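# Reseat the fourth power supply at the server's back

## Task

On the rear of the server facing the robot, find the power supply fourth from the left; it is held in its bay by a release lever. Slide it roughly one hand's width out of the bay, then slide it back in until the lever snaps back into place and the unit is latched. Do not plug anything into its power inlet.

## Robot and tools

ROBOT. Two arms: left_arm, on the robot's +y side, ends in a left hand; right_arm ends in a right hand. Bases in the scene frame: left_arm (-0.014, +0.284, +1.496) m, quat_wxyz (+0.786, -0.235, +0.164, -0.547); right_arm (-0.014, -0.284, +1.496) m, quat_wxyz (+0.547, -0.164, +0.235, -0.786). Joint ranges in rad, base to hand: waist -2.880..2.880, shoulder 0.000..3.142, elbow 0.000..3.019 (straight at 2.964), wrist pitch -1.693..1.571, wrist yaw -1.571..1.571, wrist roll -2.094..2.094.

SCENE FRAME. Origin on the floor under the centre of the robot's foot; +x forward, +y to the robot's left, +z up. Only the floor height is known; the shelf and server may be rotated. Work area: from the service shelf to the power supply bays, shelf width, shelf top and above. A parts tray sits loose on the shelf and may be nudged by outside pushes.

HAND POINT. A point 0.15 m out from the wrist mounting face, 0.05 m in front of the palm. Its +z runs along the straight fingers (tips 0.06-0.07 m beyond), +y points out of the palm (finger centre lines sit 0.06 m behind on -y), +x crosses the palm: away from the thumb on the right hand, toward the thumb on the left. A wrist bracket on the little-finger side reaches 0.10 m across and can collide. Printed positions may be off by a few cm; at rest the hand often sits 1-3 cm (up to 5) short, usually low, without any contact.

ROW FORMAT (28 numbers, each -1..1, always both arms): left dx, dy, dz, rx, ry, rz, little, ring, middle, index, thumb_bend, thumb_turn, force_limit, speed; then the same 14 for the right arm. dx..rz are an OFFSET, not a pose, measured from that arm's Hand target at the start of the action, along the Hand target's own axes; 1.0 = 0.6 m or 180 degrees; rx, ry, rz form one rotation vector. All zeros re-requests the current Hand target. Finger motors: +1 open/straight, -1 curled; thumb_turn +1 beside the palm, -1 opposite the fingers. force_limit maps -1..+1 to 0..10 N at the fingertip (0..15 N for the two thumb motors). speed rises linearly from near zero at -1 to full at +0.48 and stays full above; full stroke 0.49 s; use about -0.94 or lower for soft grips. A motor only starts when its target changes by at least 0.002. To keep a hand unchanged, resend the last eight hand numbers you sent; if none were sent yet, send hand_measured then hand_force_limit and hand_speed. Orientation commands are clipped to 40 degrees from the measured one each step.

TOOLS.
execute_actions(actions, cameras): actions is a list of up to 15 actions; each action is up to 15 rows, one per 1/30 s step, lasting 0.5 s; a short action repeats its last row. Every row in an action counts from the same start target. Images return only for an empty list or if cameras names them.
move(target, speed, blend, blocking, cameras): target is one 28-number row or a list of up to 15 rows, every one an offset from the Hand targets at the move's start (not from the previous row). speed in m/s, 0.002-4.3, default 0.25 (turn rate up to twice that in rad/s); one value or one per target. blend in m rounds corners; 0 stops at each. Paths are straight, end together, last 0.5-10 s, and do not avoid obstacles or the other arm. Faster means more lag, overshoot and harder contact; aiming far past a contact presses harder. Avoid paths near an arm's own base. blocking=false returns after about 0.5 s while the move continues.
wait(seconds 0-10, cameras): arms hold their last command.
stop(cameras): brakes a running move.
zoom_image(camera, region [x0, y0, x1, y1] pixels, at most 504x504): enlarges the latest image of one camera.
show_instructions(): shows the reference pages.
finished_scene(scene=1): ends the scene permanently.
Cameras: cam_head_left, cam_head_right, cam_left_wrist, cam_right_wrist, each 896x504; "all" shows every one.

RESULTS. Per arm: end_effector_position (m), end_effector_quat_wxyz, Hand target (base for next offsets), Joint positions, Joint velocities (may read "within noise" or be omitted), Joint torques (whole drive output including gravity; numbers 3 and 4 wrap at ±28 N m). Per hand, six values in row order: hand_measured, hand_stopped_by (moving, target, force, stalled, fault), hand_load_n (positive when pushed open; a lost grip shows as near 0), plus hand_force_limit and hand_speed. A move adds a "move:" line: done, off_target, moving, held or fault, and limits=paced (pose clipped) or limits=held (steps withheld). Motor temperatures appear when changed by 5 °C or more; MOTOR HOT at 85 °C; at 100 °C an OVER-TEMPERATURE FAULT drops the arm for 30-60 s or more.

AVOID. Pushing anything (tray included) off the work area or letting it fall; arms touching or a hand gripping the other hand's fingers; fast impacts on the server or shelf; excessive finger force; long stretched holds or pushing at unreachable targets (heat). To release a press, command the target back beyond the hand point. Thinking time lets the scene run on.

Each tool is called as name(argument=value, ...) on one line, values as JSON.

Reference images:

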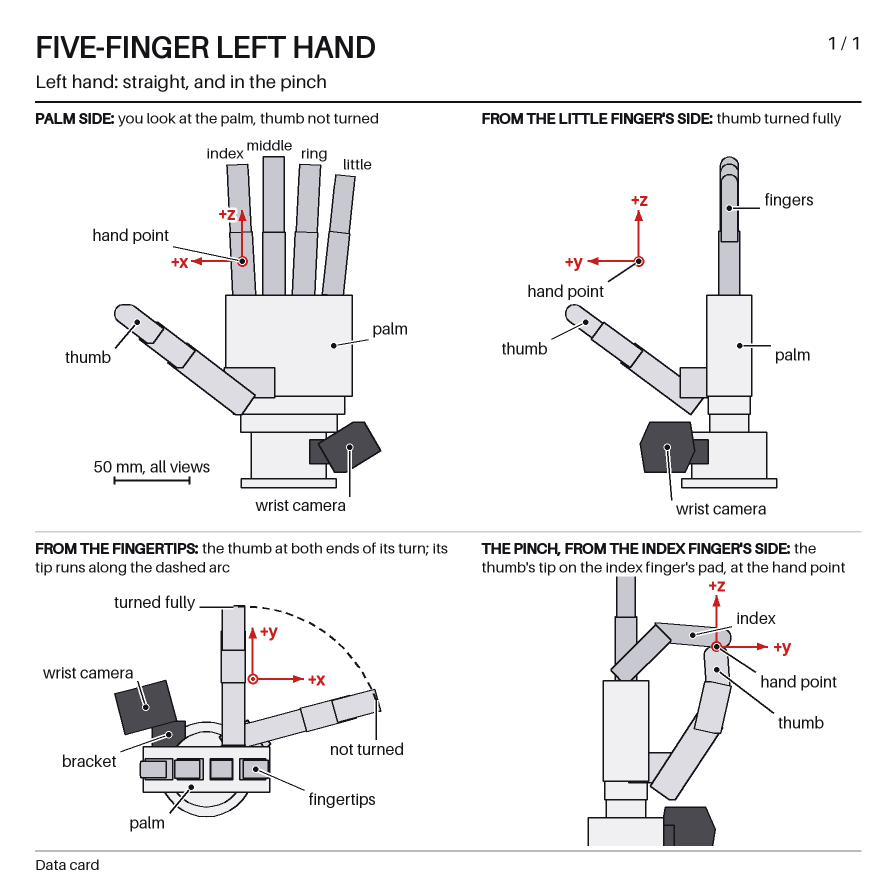

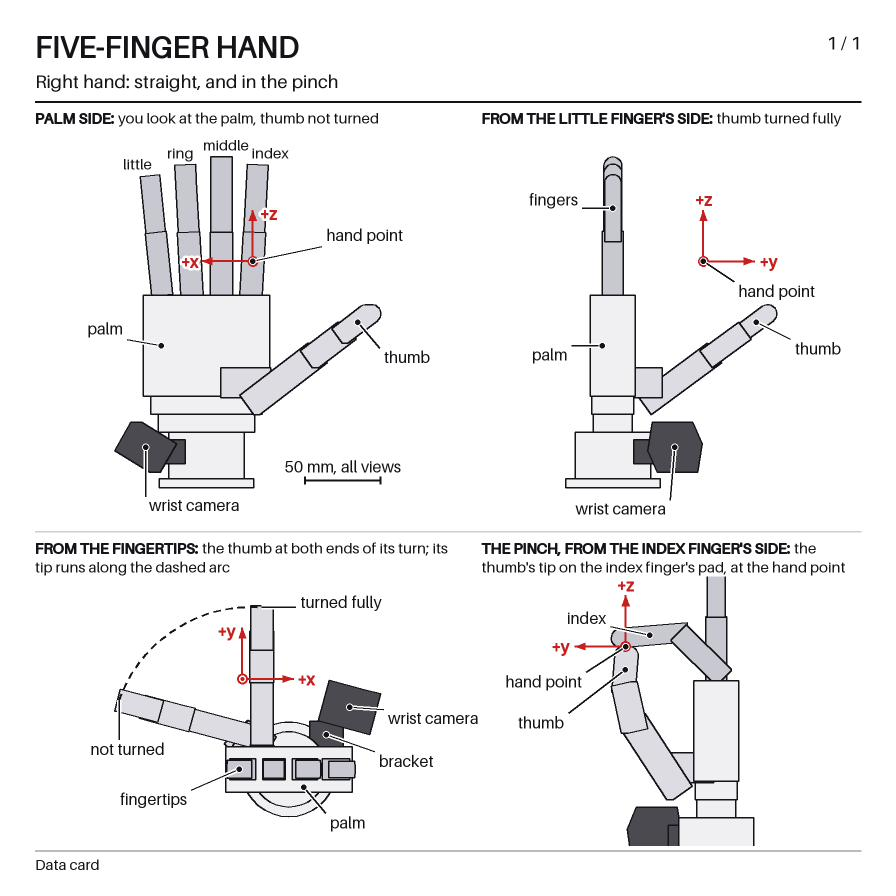

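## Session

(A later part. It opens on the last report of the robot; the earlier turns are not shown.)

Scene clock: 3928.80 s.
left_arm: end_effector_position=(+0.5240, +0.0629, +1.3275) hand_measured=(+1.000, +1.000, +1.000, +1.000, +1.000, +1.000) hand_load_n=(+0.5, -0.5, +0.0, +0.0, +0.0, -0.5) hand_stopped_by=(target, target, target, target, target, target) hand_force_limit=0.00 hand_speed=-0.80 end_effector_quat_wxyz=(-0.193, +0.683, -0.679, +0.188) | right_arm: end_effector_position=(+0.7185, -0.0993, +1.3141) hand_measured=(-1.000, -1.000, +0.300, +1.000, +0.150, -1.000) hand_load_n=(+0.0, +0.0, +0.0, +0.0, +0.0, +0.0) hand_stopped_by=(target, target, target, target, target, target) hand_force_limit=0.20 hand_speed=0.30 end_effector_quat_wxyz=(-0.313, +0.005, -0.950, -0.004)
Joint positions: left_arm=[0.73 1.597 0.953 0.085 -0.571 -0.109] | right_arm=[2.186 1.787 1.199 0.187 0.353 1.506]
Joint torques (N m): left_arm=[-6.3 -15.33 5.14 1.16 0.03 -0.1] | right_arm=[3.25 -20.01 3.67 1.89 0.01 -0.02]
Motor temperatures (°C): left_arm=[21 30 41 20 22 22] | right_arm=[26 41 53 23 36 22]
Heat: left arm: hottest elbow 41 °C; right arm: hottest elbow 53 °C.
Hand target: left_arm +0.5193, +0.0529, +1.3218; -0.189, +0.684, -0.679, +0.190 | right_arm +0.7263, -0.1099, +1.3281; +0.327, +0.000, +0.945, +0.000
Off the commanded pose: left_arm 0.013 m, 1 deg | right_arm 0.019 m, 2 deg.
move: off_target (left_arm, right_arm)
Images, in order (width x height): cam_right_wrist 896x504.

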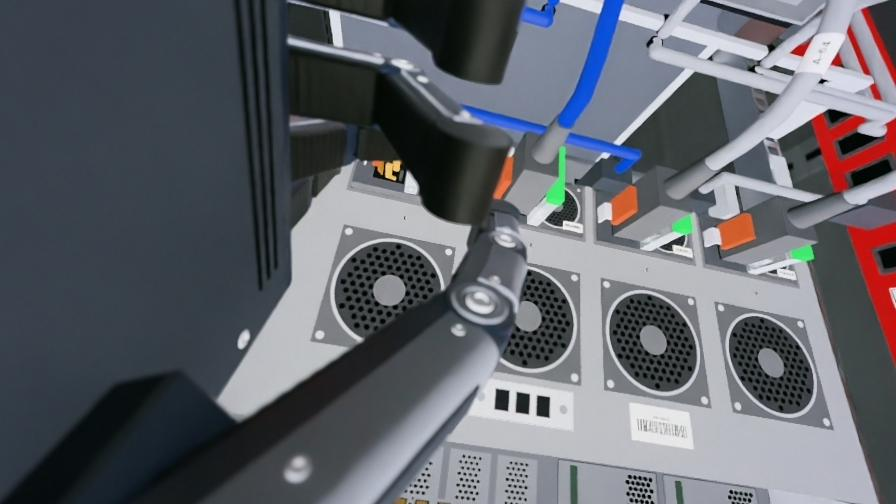

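move(target=[0,0,0,0,0,0,1,1,1,1,1,1,0,-0.8, 0.0665,-0.05,-0.0098,0,0.129,0,1,1,1,1,1,1,0,0.3], speed=0.08, cameras=["cam_right_wrist"])

zoom_image(camera="cam_right_wrist", region=[380, 230, 510, 340])

zoom_image(camera="cam_right_wrist", region=[490, 250, 620, 360])

Scene clock: 3937.07 s.
left_arm: end_effector_position=(+0.5240, +0.0629, +1.3275) hand_measured=(+1.000, +1.000, +1.000, +1.000, +1.000, +1.000) hand_load_n=(+0.0, +0.0, +0.0, +0.0, +0.0, +0.0) hand_stopped_by=(target, target, target, target, target, target) hand_force_limit=0.00 hand_speed=-0.80 end_effector_quat_wxyz=(-0.193, +0.683, -0.679, +0.188) | right_arm: end_effector_position=(+0.6620, -0.1293, +1.2875) hand_measured=(+1.000, +1.000, +1.000, +1.000, +1.000, +1.000) hand_load_n=(+0.0, +0.0, +0.0, +0.0, +0.0, +0.0) hand_stopped_by=(target, target, target, target, target, target) hand_force_limit=0.00 hand_speed=0.30 end_effector_quat_wxyz=(-0.108, +0.019, -0.994, +0.002)
Joint positions: left_arm=[0.73 1.597 0.953 0.085 -0.571 -0.109] | right_arm=[2.144 1.747 1.306 -0.4 0.325 1.604]
Joint torques (N m): left_arm=[-6.48 -15.27 5.2 1.32 0.01 -0.11] | right_arm=[2.55 -20.13 7.34 0.21 -0.15 0.18]
Heat: left arm: hottest elbow 41 °C; right arm: hottest elbow 51 °C.
Hand target: left_arm +0.5193, +0.0529, +1.3218; -0.189, +0.684, -0.679, +0.190 | right_arm +0.6913, -0.1400, +1.3080; +0.130, +0.000, +0.992, -0.001
Off the commanded pose: left_arm 0.012 m, 1 deg | right_arm 0.037 m, 3 deg.
move: off_target (left_arm, right_arm)
Images, in order (width x height): cam_right_wrist 896x504.

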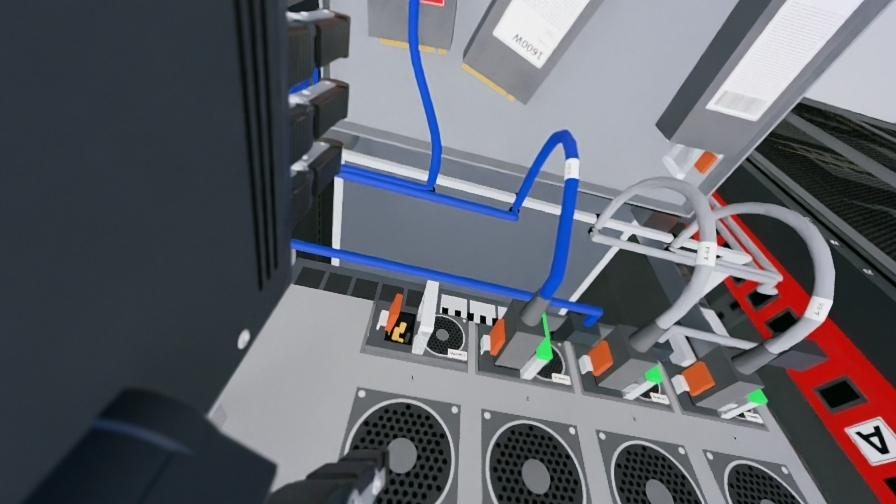

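Scaled by 3.877 from the camera's 896x504 image, which has a finer 1280x720 frame.

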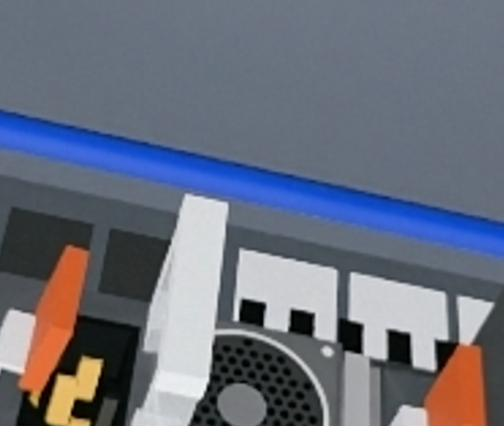

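Scaled by 3.877 from the camera's 896x504 image, which has a finer 1280x720 frame.

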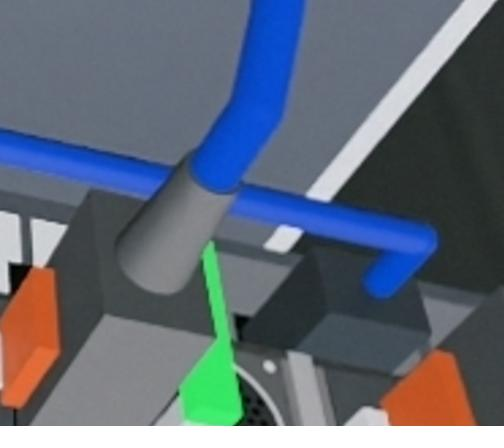

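zoom_image(camera="cam_right_wrist", region=[355, 275, 475, 375])

zoom_image(camera="cam_right_wrist", region=[465, 290, 585, 390])

zoom_image(camera="cam_right_wrist", region=[360, 300, 420, 350])

Scaled by 4.200 from the camera's 896x504 image, which has a finer 1280x720 frame.

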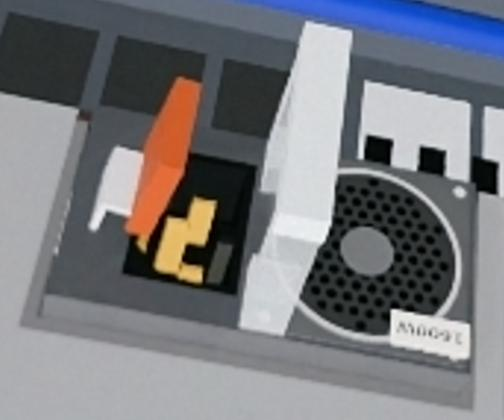

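Scaled by 4.200 from the camera's 896x504 image, which has a finer 1280x720 frame.

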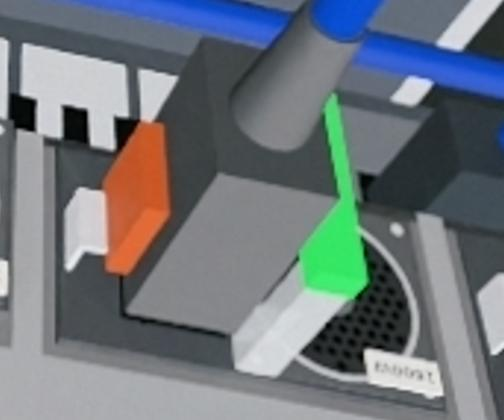

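Scaled by 8.400 from the camera's 896x504 image, which has a finer 1280x720 frame.

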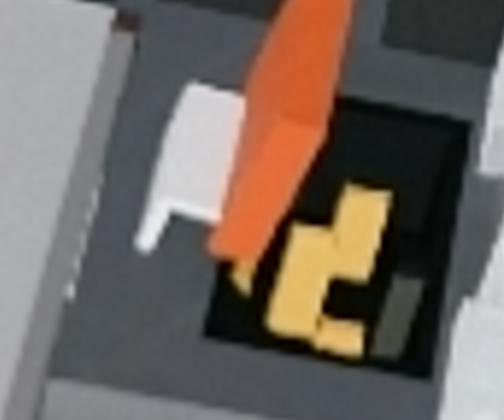

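zoom_image(camera="cam_right_wrist", region=[355, 320, 475, 375])

zoom_image(camera="cam_right_wrist", region=[465, 340, 585, 395])

Scaled by 4.200 from the camera's 896x504 image, which has a finer 1280x720 frame.

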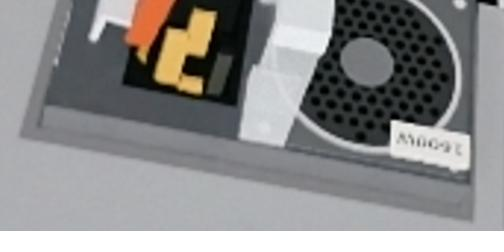

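Scaled by 4.200 from the camera's 896x504 image, which has a finer 1280x720 frame.

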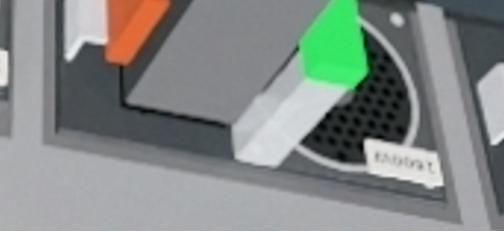

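move(target=[0,0,0,0,0,0,1,1,1,1,1,1,0,-0.8, -0.032,-0.11,0.0086,0,0,0,1,1,1,1,1,1,0,0.3], speed=0.08, cameras=["cam_right_wrist"])

zoom_image(camera="cam_right_wrist", region=[380, 275, 540, 395])

Scene clock: 3973.93 s.
left_arm: end_effector_position=(+0.5240, +0.0629, +1.3275) hand_measured=(+1.000, +1.000, +1.000, +1.000, +1.000, +1.000) hand_load_n=(+0.0, +0.0, +0.0, +0.0, +0.0, +0.0) hand_stopped_by=(target, target, target, target, target, target) hand_force_limit=0.00 hand_speed=-0.80 end_effector_quat_wxyz=(-0.193, +0.683, -0.679, +0.188) | right_arm: end_effector_position=(+0.6825, -0.1965, +1.2830) hand_measured=(+1.000, +1.000, +1.000, +1.000, +1.000, +1.000) hand_load_n=(+0.0, +0.0, +0.0, +0.0, +0.0, +0.0) hand_stopped_by=(target, target, target, target, target, target) hand_force_limit=0.00 hand_speed=0.30 end_effector_quat_wxyz=(-0.104, +0.003, -0.995, +0.000)
Joint positions: left_arm=[0.73 1.597 0.953 0.085 -0.571 -0.109] | right_arm=[2.023 1.738 1.348 -0.432 0.243 1.544]
Joint torques (N m): left_arm=[-6.48 -15.56 5.05 1.2 0.03 -0.11] | right_arm=[2.14 -21.3 7.54 0.16 -0.17 -0.04]
Motor temperatures (°C): left_arm=[21 31 39 20 22 22] | right_arm=[24 39 50 22 30 21]
Heat: left arm: hottest elbow 39 °C; right arm: hottest elbow 50 °C.
Hand target: left_arm +0.5193, +0.0529, +1.3218; -0.189, +0.684, -0.679, +0.190 | right_arm +0.7112, -0.2059, +1.3081; +0.130, +0.000, +0.992, -0.001
Off the commanded pose: left_arm 0.012 m, 1 deg | right_arm 0.039 m, 3 deg.
move: off_target (left_arm, right_arm)
Images, in order (width x height): cam_right_wrist 896x504.

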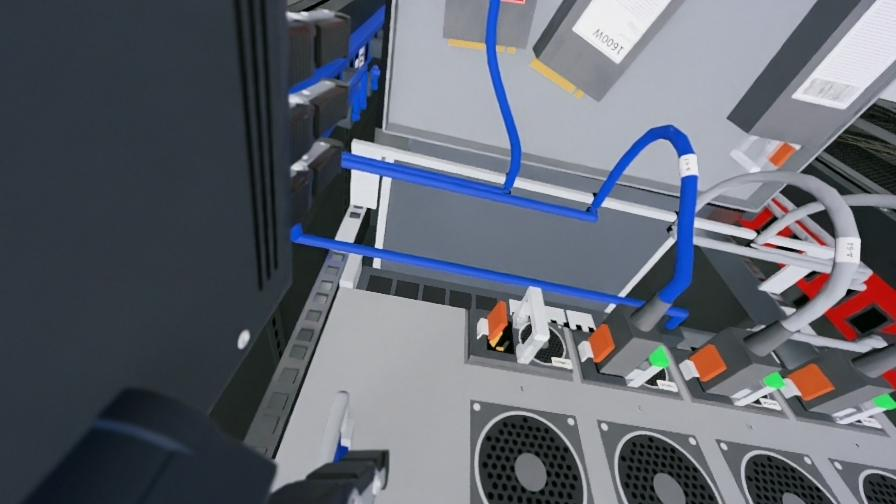

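Scaled by 3.150 from the camera's 896x504 image, which has a finer 1280x720 frame.

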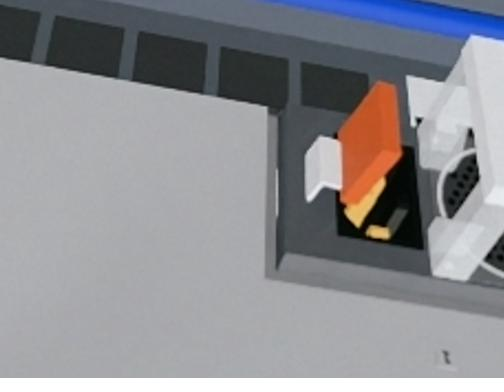

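zoom_image(camera="cam_right_wrist", region=[455, 300, 505, 370])

zoom_image(camera="cam_right_wrist", region=[565, 315, 615, 385])

Scaled by 7.200 from the camera's 896x504 image, which has a finer 1280x720 frame.

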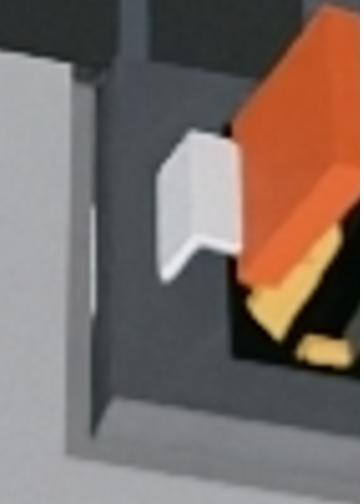

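Scaled by 7.200 from the camera's 896x504 image, which has a finer 1280x720 frame.

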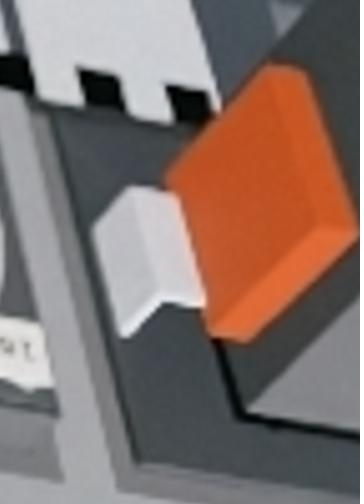

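move(target=[-0.117,-0.213,-0.069,0,0,0,1,1,1,1,1,1,0,-0.8, 0.0848,0.05,-0.0055,0,-0.2944,0,-1,-1,-1,1,1,1,0.2,0.3], speed=0.12, cameras=["cam_right_wrist","cam_left_wrist","cam_head_left"])

Scene clock: 4050.33 s.
left_arm: end_effector_position=(+0.5829, +0.1131, +1.4050) hand_measured=(+1.000, +1.000, +1.000, +1.000, +1.000, +1.000) hand_load_n=(+0.0, -0.5, +0.0, +0.0, +0.0, -0.5) hand_stopped_by=(target, target, target, target, target, target) hand_force_limit=0.00 hand_speed=-0.80 end_effector_quat_wxyz=(-0.176, +0.681, -0.688, +0.178) | right_arm: end_effector_position=(+0.6620, -0.1710, +1.3037) hand_measured=(-1.000, -1.000, -1.000, +1.000, +1.000, +1.000) hand_load_n=(+0.0, +0.0, +0.0, +0.5, +0.0, +0.0) hand_stopped_by=(target, target, target, target, target, target) hand_force_limit=0.20 hand_speed=0.30 end_effector_quat_wxyz=(-0.556, -0.003, -0.831, -0.006)
Joint positions: left_arm=[0.806 1.449 1.117 -0.246 -0.489 -0.072] | right_arm=[2.023 2.015 0.926 1.246 0.113 1.369]
Joint torques (N m): left_arm=[-3.96 -19.72 10.54 0.35 0.3 0.15] | right_arm=[1.96 -14.86 1.24 2.56 -0.36 -0.02]
Heat: left arm: hottest elbow 38 °C; right arm: hottest elbow 46 °C.
Hand target: left_arm +0.6069, +0.1238, +1.4233; -0.189, +0.684, -0.679, +0.190 | right_arm +0.6611, -0.1759, +1.2980; +0.559, -0.001, +0.829, +0.000
Off the commanded pose: left_arm 0.032 m, 2 deg | right_arm 0.008 m, 1 deg.
move: off_target (left_arm)
Images, in order (width x height): cam_head_left 896x504, cam_left_wrist 896x504, cam_right_wrist 896x504.

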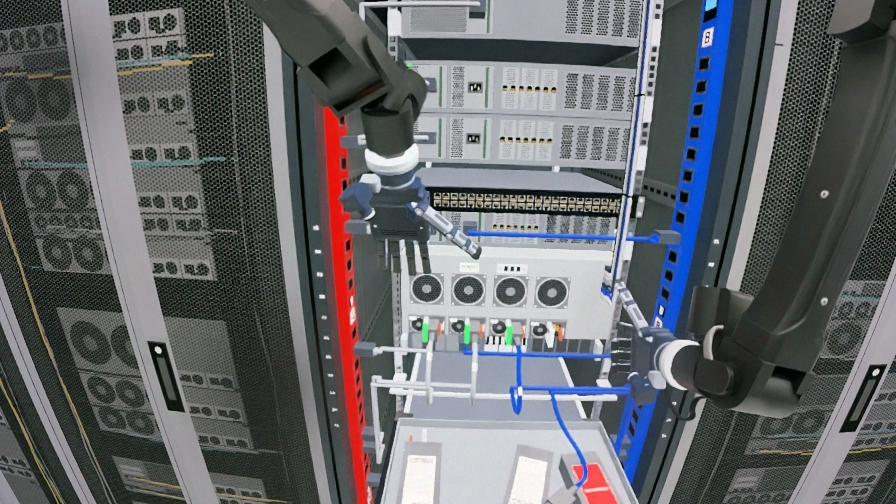

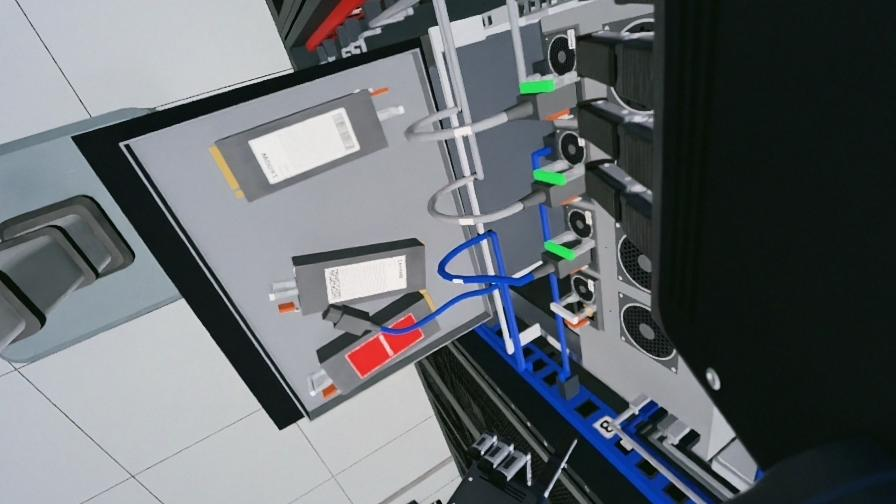

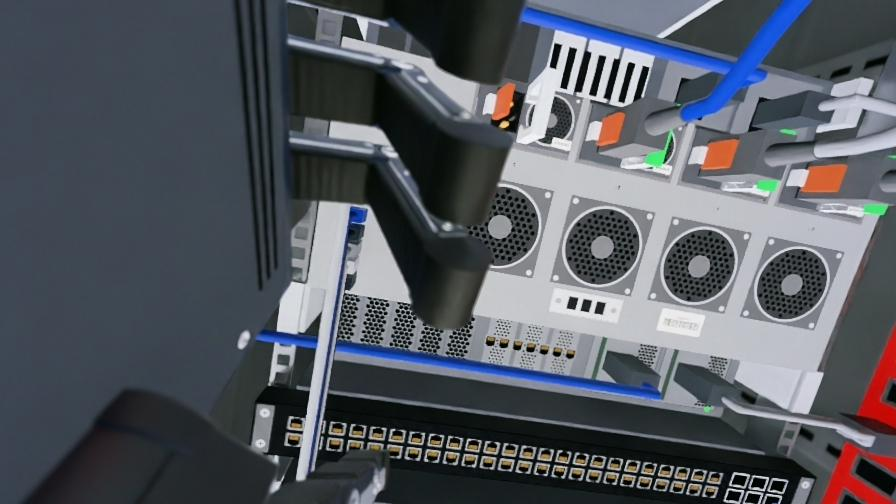

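move(target=[0,0,0,0,0,0,1,1,1,1,1,1,0,-0.8, 0.0507,0.1017,0.0726,-0.0515,0,-0.0208,-1,-1,-1,1,1,1,0.2,0.3], speed=0.1, cameras=["cam_right_wrist","cam_left_wrist"])

Scene clock: 4056.73 s.
left_arm: end_effector_position=(+0.5829, +0.1131, +1.4050) hand_measured=(+1.000, +1.000, +1.000, +1.000, +1.000, +1.000) hand_load_n=(+0.0, +0.0, +0.0, +0.0, +0.0, -0.5) hand_stopped_by=(target, target, target, target, target, target) hand_force_limit=0.00 hand_speed=-0.80 end_effector_quat_wxyz=(-0.176, +0.681, -0.688, +0.178) | right_arm: end_effector_position=(+0.6909, -0.1272, +1.2603) hand_measured=(-1.000, -1.000, -1.000, +1.000, +1.000, +1.000) hand_load_n=(+0.0, +0.0, +0.0, +0.0, +0.0, +0.0) hand_stopped_by=(target, target, target, target, target, target) hand_force_limit=0.20 hand_speed=0.30 end_effector_quat_wxyz=(-0.558, +0.063, -0.826, -0.044)
Joint positions: left_arm=[0.806 1.449 1.117 -0.246 -0.489 -0.072] | right_arm=[2.03 2.139 1.114 1.159 -0.016 1.301]
Joint torques (N m): left_arm=[-3.72 -19.84 10.4 0.2 0.28 0.13] | right_arm=[4.37 -15.5 2.59 1.44 -0.42 -0.05]
Motor temperatures (°C): left_arm=[21 31 38 20 22 22] | right_arm=[23 37 45 22 26 21]
Heat: left arm: hottest elbow 38 °C; right arm: hottest elbow 45 °C.
Hand target: left_arm +0.6069, +0.1239, +1.4233; -0.190, +0.684, -0.679, +0.190 | right_arm +0.6901, -0.1150, +1.2534; +0.557, -0.073, +0.826, +0.048
Off the commanded pose: left_arm 0.032 m, 2 deg | right_arm 0.014 m, 1 deg.
move: off_target (left_arm, right_arm)
Images, in order (width x height): cam_left_wrist 896x504, cam_right_wrist 896x504.

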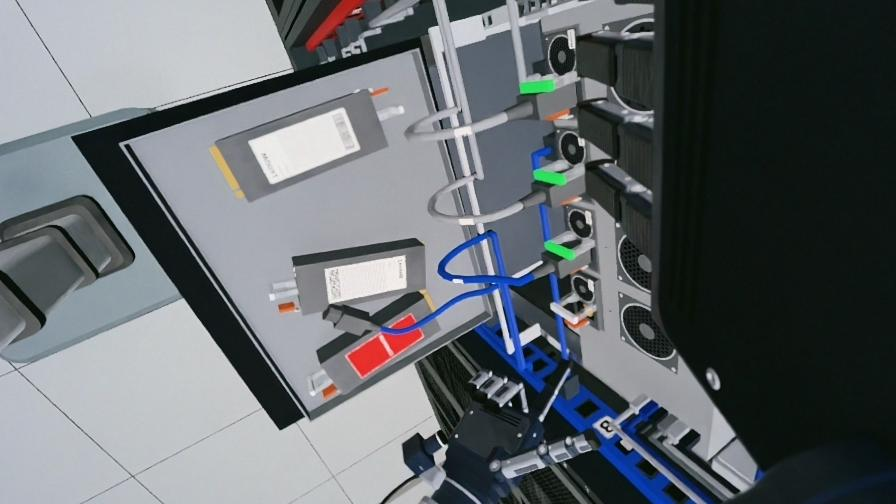

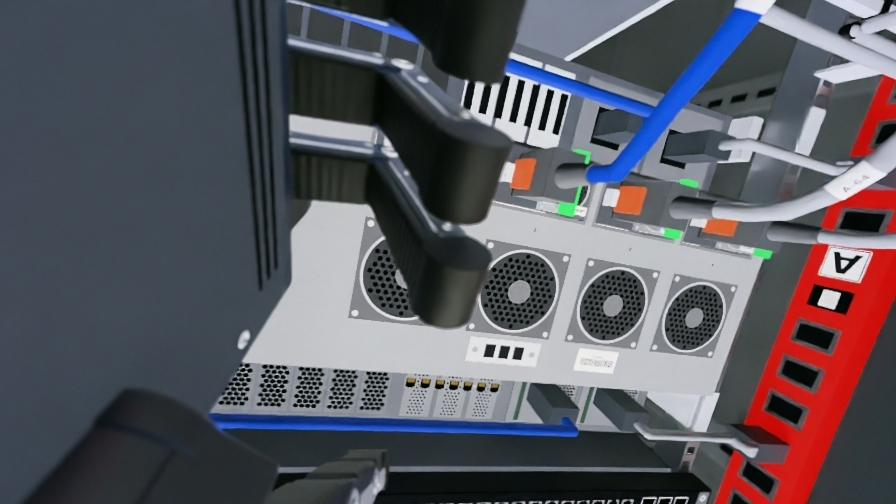

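zoom_image(camera="cam_left_wrist", region=[450, 250, 650, 500])

Scaled by 2.016 from the camera's 896x504 image, which has a finer 1280x720 frame.

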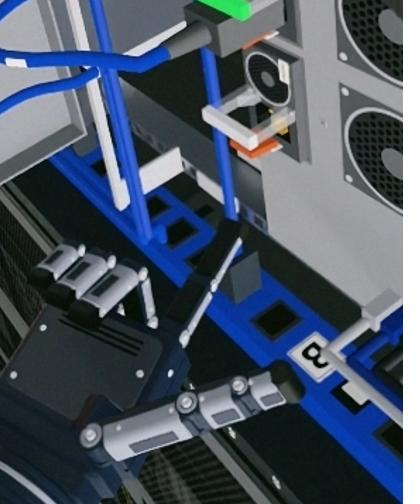

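move(target=[0,0,0,0,0,0,1,1,1,1,1,1,0,-0.8, -0.0152,0.0095,0.0597,0,0,0,-1,-1,-1,1,1,1,0.2,0.3], speed=0.06, cameras=["cam_left_wrist"])

zoom_image(camera="cam_left_wrist", region=[500, 230, 640, 430])

Scene clock: 4070.30 s.
left_arm: end_effector_position=(+0.5829, +0.1131, +1.4050) hand_measured=(+1.000, +1.000, +1.000, +1.000, +1.000, +1.000) hand_load_n=(+0.0, -0.5, +0.0, +0.0, +0.0, +0.0) hand_stopped_by=(target, target, target, target, target, target) hand_force_limit=0.00 hand_speed=-0.80 end_effector_quat_wxyz=(-0.176, +0.681, -0.688, +0.178) | right_arm: end_effector_position=(+0.7237, -0.1147, +1.2549) hand_measured=(-1.000, -1.000, -1.000, +1.000, +1.000, +1.000) hand_load_n=(+0.0, +0.0, +0.0, +0.0, -0.5, +0.0) hand_stopped_by=(target, target, target, target, target, target) hand_force_limit=0.20 hand_speed=0.30 end_effector_quat_wxyz=(-0.557, +0.066, -0.826, -0.047)
Joint positions: left_arm=[0.806 1.449 1.117 -0.246 -0.489 -0.072] | right_arm=[2.044 2.163 1.221 1.072 -0.009 1.299]
Joint torques (N m): left_arm=[-3.72 -19.49 10.37 0.2 0.33 0.14] | right_arm=[4.6 -16.26 3.54 1.61 -0.07 -0.03]
Heat: left arm: hottest elbow 39 °C; right arm: hottest elbow 45 °C.
Hand target: left_arm +0.6069, +0.1239, +1.4233; -0.190, +0.684, -0.679, +0.190 | right_arm +0.7251, -0.1030, +1.2484; +0.556, -0.073, +0.826, +0.048
Off the commanded pose: left_arm 0.032 m, 2 deg | right_arm 0.013 m, 1 deg.
move: off_target (left_arm, right_arm)
Images, in order (width x height): cam_left_wrist 896x504.

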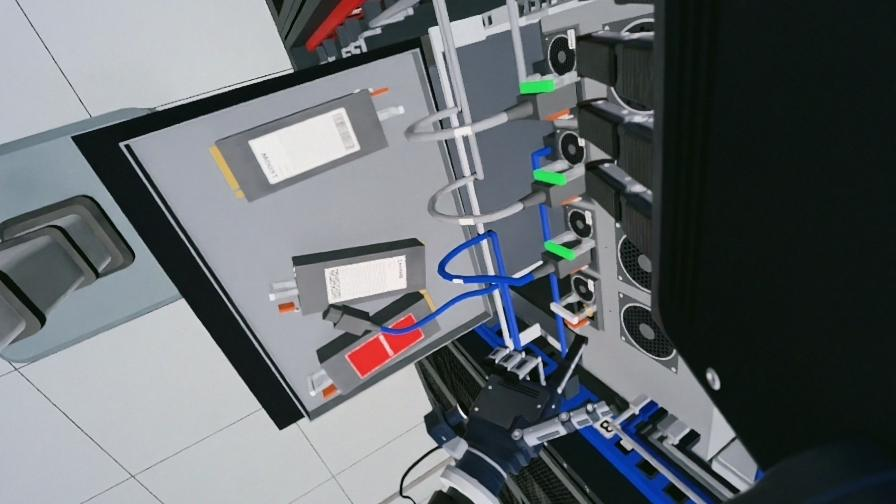

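Scaled by 2.520 from the camera's 896x504 image, which has a finer 1280x720 frame.

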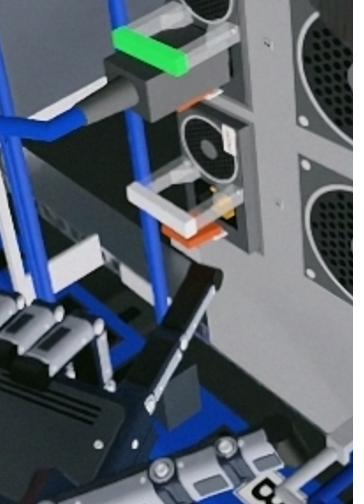

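move(target=[0,0,0,0,0,0,1,1,1,1,1,1,0,-0.8, -0.0016,0.0246,0.004,0,0,0,-1,-1,-1,1,1,1,0.2,0.3], speed=0.05, cameras=["cam_left_wrist"])

zoom_image(camera="cam_left_wrist", region=[530, 270, 620, 360])

Scene clock: 4077.63 s.
left_arm: end_effector_position=(+0.5829, +0.1131, +1.4050) hand_measured=(+1.000, +1.000, +1.000, +1.000, +1.000, +1.000) hand_load_n=(+0.0, -0.5, +0.0, +0.0, +0.0, +0.0) hand_stopped_by=(target, target, target, target, target, target) hand_force_limit=0.00 hand_speed=-0.80 end_effector_quat_wxyz=(-0.176, +0.681, -0.688, +0.178) | right_arm: end_effector_position=(+0.7234, -0.1001, +1.2546) hand_measured=(-1.000, -1.000, -1.000, +1.000, +1.000, +1.000) hand_load_n=(+0.0, +0.0, +0.0, +0.0, -0.5, -0.5) hand_stopped_by=(target, target, target, target, target, target) hand_force_limit=0.20 hand_speed=0.30 end_effector_quat_wxyz=(-0.557, +0.065, -0.827, -0.047)
Joint positions: left_arm=[0.806 1.449 1.117 -0.246 -0.489 -0.072] | right_arm=[2.068 2.173 1.229 1.072 0.018 1.297]
Joint torques (N m): left_arm=[-3.49 -19.49 10.45 0.34 0.31 0.14] | right_arm=[4.66 -16.21 3.6 1.55 -0.17 -0.04]
Heat: left arm: hottest elbow 40 °C; right arm: hottest elbow 44 °C.
Hand target: left_arm +0.6069, +0.1239, +1.4233; -0.190, +0.684, -0.679, +0.190 | right_arm +0.7251, -0.0881, +1.2484; +0.557, -0.073, +0.826, +0.048
Off the commanded pose: left_arm 0.032 m, 2 deg | right_arm 0.014 m, 1 deg.
move: off_target (left_arm, right_arm)
Images, in order (width x height): cam_left_wrist 896x504.

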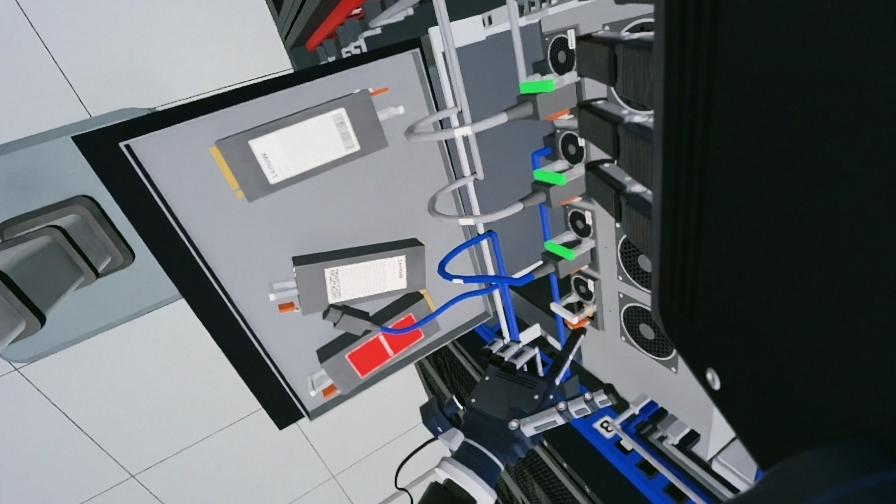

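Scaled by 5.600 from the camera's 896x504 image, which has a finer 1280x720 frame.

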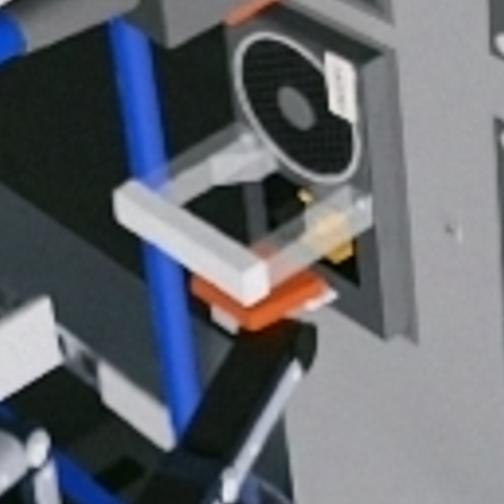

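move(target=[0,0,0,0,0,0,1,1,1,1,1,1,0,-0.8, -0.0123,-0.0058,0.0304,0,0,0,-1,-1,-1,1,1,1,0.2,0.3], speed=0.04, cameras=["cam_left_wrist"])

zoom_image(camera="cam_left_wrist", region=[530, 270, 620, 360])

Scene clock: 4081.47 s.
left_arm: end_effector_position=(+0.5829, +0.1131, +1.4050) hand_measured=(+1.000, +1.000, +1.000, +1.000, +1.000, +1.000) hand_load_n=(+0.0, +0.0, +0.0, +0.0, +0.0, +0.0) hand_stopped_by=(target, target, target, target, target, target) hand_force_limit=0.00 hand_speed=-0.80 end_effector_quat_wxyz=(-0.176, +0.681, -0.688, +0.178) | right_arm: end_effector_position=(+0.7323, -0.1001, +1.2533) hand_measured=(-1.000, -1.000, -1.000, +1.000, +1.000, +1.000) hand_load_n=(+0.0, +0.0, +0.0, +0.5, -0.5, +0.0) hand_stopped_by=(target, target, target, target, target, target) hand_force_limit=0.20 hand_speed=0.30 end_effector_quat_wxyz=(-0.554, +0.064, -0.829, -0.045)
Joint positions: left_arm=[0.806 1.449 1.117 -0.246 -0.489 -0.072] | right_arm=[2.068 2.175 1.254 1.043 0.022 1.297]
Joint torques (N m): left_arm=[-3.25 -19.66 10.4 0.2 0.31 0.1] | right_arm=[4.42 -16.38 5.89 0.59 -0.49 -0.06]
Heat: left arm: hottest elbow 40 °C; right arm: hottest elbow 44 °C.
Hand target: left_arm +0.6069, +0.1239, +1.4233; -0.190, +0.684, -0.679, +0.190 | right_arm +0.7450, -0.0880, +1.2483; +0.556, -0.073, +0.826, +0.049
Off the commanded pose: left_arm 0.032 m, 2 deg | right_arm 0.018 m, 1 deg.
move: off_target (left_arm, right_arm)
Images, in order (width x height): cam_left_wrist 896x504.

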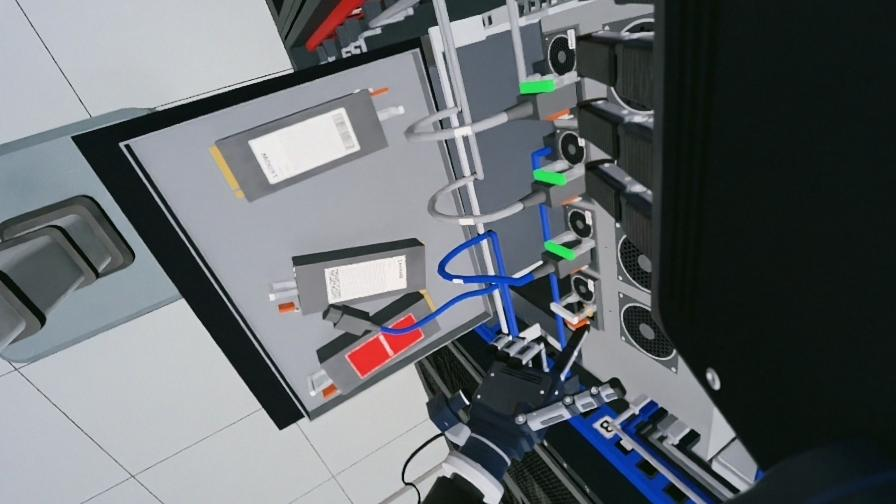

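Scaled by 5.600 from the camera's 896x504 image, which has a finer 1280x720 frame.

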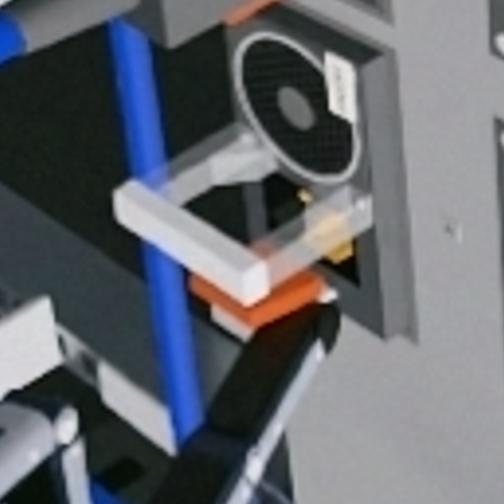

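move(target=[0,0,0,0,0,0,1,1,1,1,1,1,0,-0.8, -0.0022,0.0328,0.0054,0,0,0,-1,-1,-1,1,1,1,0.2,0.3], speed=0.04, cameras=["cam_left_wrist"])

zoom_image(camera="cam_left_wrist", region=[530, 270, 620, 360])

Scene clock: 4085.13 s.
left_arm: end_effector_position=(+0.5829, +0.1131, +1.4050) hand_measured=(+1.000, +1.000, +1.000, +1.000, +1.000, +1.000) hand_load_n=(+0.0, +0.0, +0.0, +0.0, +0.5, +0.0) hand_stopped_by=(target, target, target, target, target, target) hand_force_limit=0.00 hand_speed=-0.80 end_effector_quat_wxyz=(-0.176, +0.681, -0.688, +0.178) | right_arm: end_effector_position=(+0.7337, -0.0981, +1.2533) hand_measured=(-1.000, -1.000, -1.000, +1.000, +1.000, +1.000) hand_load_n=(+0.0, +0.0, +0.0, +0.5, +0.0, +0.0) hand_stopped_by=(target, target, target, target, target, target) hand_force_limit=0.20 hand_speed=0.30 end_effector_quat_wxyz=(-0.553, +0.058, -0.831, -0.037)
Joint positions: left_arm=[0.806 1.449 1.117 -0.246 -0.489 -0.072] | right_arm=[2.078 2.175 1.256 1.043 0.053 1.297]
Joint torques (N m): left_arm=[-3.6 -19.78 10.51 0.34 0.32 0.14] | right_arm=[6.42 -15.56 6.46 0.75 -0.49 -0.1]
Heat: left arm: hottest elbow 40 °C; right arm: hottest elbow 44 °C.
Hand target: left_arm +0.6069, +0.1239, +1.4233; -0.190, +0.684, -0.679, +0.190 | right_arm +0.7451, -0.0681, +1.2484; +0.557, -0.073, +0.826, +0.048
Off the commanded pose: left_arm 0.032 m, 2 deg | right_arm 0.033 m, 2 deg.
move: off_target (left_arm, right_arm)
Images, in order (width x height): cam_left_wrist 896x504.

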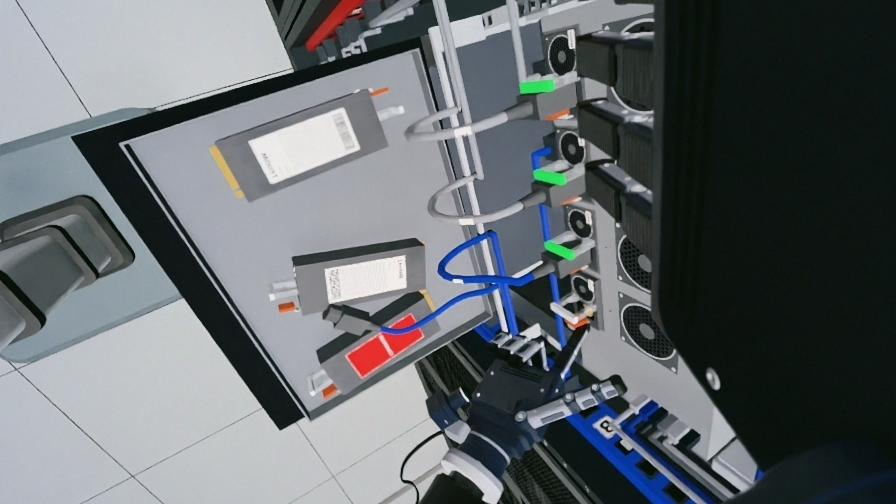

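Scaled by 5.600 from the camera's 896x504 image, which has a finer 1280x720 frame.

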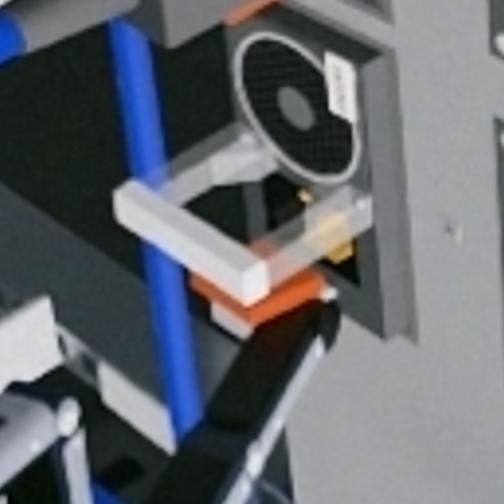

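move(target=[0,0,0,0,0,0,1,1,1,1,1,1,0,-0.8, -0.0033,0.0492,0.008,0,0,0,-1,-1,-1,1,1,1,0.2,0.3], speed=0.05, cameras=["cam_left_wrist"])

zoom_image(camera="cam_left_wrist", region=[530, 270, 620, 360])

Scene clock: 4096.60 s.
left_arm: end_effector_position=(+0.5829, +0.1131, +1.4050) hand_measured=(+1.000, +1.000, +1.000, +1.000, +1.000, +1.000) hand_load_n=(+0.0, +0.0, +0.0, +0.0, +0.0, -0.5) hand_stopped_by=(target, target, target, target, target, target) hand_force_limit=0.00 hand_speed=-0.80 end_effector_quat_wxyz=(-0.176, +0.681, -0.688, +0.178) | right_arm: end_effector_position=(+0.7360, -0.0928, +1.2528) hand_measured=(-1.000, -1.000, -1.000, +1.000, +1.000, +1.000) hand_load_n=(+0.0, +0.0, +0.0, +1.0, +0.0, +0.0) hand_stopped_by=(target, target, target, target, target, target) hand_force_limit=0.20 hand_speed=0.30 end_effector_quat_wxyz=(-0.551, +0.046, -0.833, -0.020)
Joint positions: left_arm=[0.806 1.449 1.117 -0.246 -0.489 -0.072] | right_arm=[2.1 2.182 1.262 1.05 0.116 1.297]
Joint torques (N m): left_arm=[-3.72 -19.84 10.55 0.35 0.32 0.14] | right_arm=[8.35 -14.68 7.09 0.64 -1.26 -0.14]
Heat: left arm: hottest elbow 40 °C; right arm: hottest elbow 45 °C.
Hand target: left_arm +0.6069, +0.1239, +1.4233; -0.190, +0.684, -0.679, +0.190 | right_arm +0.7452, -0.0381, +1.2485; +0.557, -0.073, +0.826, +0.049
Off the commanded pose: left_arm 0.032 m, 2 deg | right_arm 0.056 m, 5 deg.
move: off_target (left_arm, right_arm)
Images, in order (width x height): cam_left_wrist 896x504.

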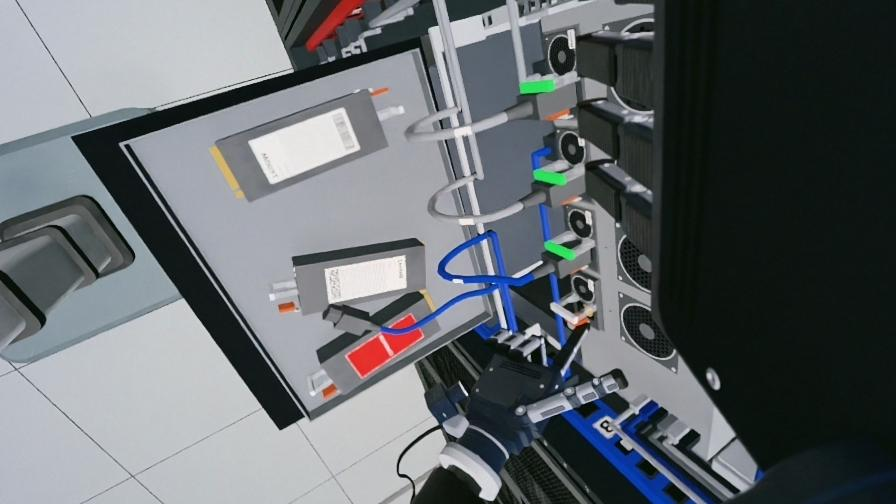

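Scaled by 5.600 from the camera's 896x504 image, which has a finer 1280x720 frame.

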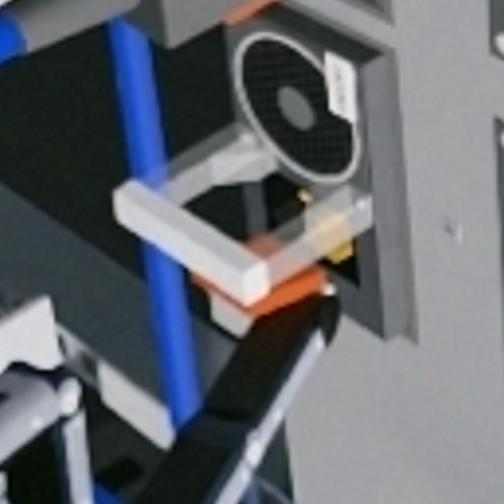

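move(target=[0,0,0,0,0,0,1,1,1,1,1,1,0,-0.8, -0.0207,0.0241,0.0511,0,0,0,-1,-1,-1,1,1,1,0.2,0.3], speed=0.05, cameras=["cam_left_wrist"])

zoom_image(camera="cam_left_wrist", region=[530, 270, 620, 360])

Scene clock: 4102.23 s.
left_arm: end_effector_position=(+0.5829, +0.1131, +1.4050) hand_measured=(+1.000, +1.000, +1.000, +1.000, +1.000, +1.000) hand_load_n=(+0.0, -0.5, +0.0, +0.0, +0.0, +0.0) hand_stopped_by=(target, target, target, target, target, target) hand_force_limit=0.00 hand_speed=-0.80 end_effector_quat_wxyz=(-0.176, +0.681, -0.688, +0.178) | right_arm: end_effector_position=(+0.7382, -0.0898, +1.2502) hand_measured=(-1.000, -1.000, -1.000, +1.000, +1.000, +1.000) hand_load_n=(+0.0, +0.0, +0.0, +1.5, +0.0, +0.0) hand_stopped_by=(target, target, target, target, target, target) hand_force_limit=0.20 hand_speed=0.30 end_effector_quat_wxyz=(-0.546, +0.038, -0.837, -0.009)
Joint positions: left_arm=[0.806 1.449 1.117 -0.246 -0.489 -0.072] | right_arm=[2.113 2.186 1.27 1.04 0.158 1.297]
Joint torques (N m): left_arm=[-3.96 -19.84 10.47 0.24 0.31 0.13] | right_arm=[9.23 -14.39 11.7 -1.57 -1.99 -0.17]
Heat: left arm: hottest elbow 41 °C; right arm: hottest elbow 45 °C.
Hand target: left_arm +0.6069, +0.1239, +1.4233; -0.190, +0.684, -0.679, +0.190 | right_arm +0.7752, -0.0181, +1.2483; +0.557, -0.073, +0.826, +0.048
Off the commanded pose: left_arm 0.032 m, 2 deg | right_arm 0.081 m, 6 deg.
move: off_target (left_arm, right_arm)
Images, in order (width x height): cam_left_wrist 896x504.

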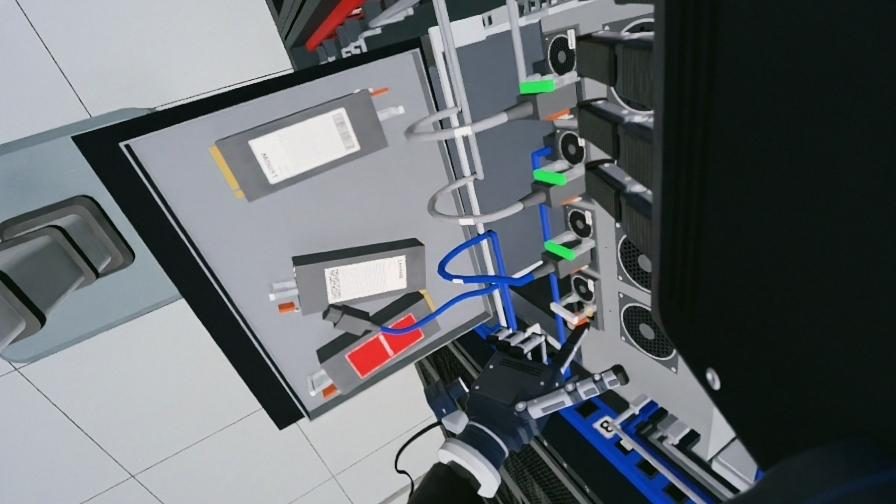

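Scaled by 5.600 from the camera's 896x504 image, which has a finer 1280x720 frame.

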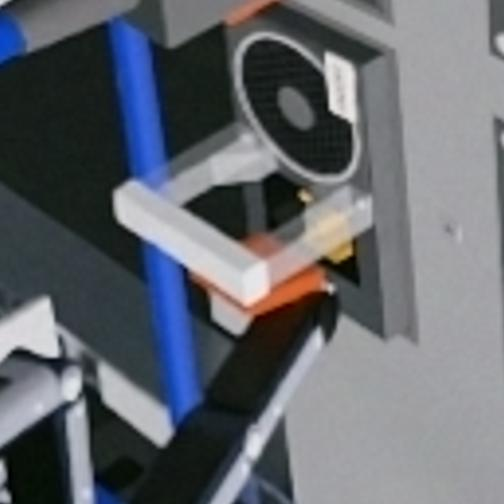

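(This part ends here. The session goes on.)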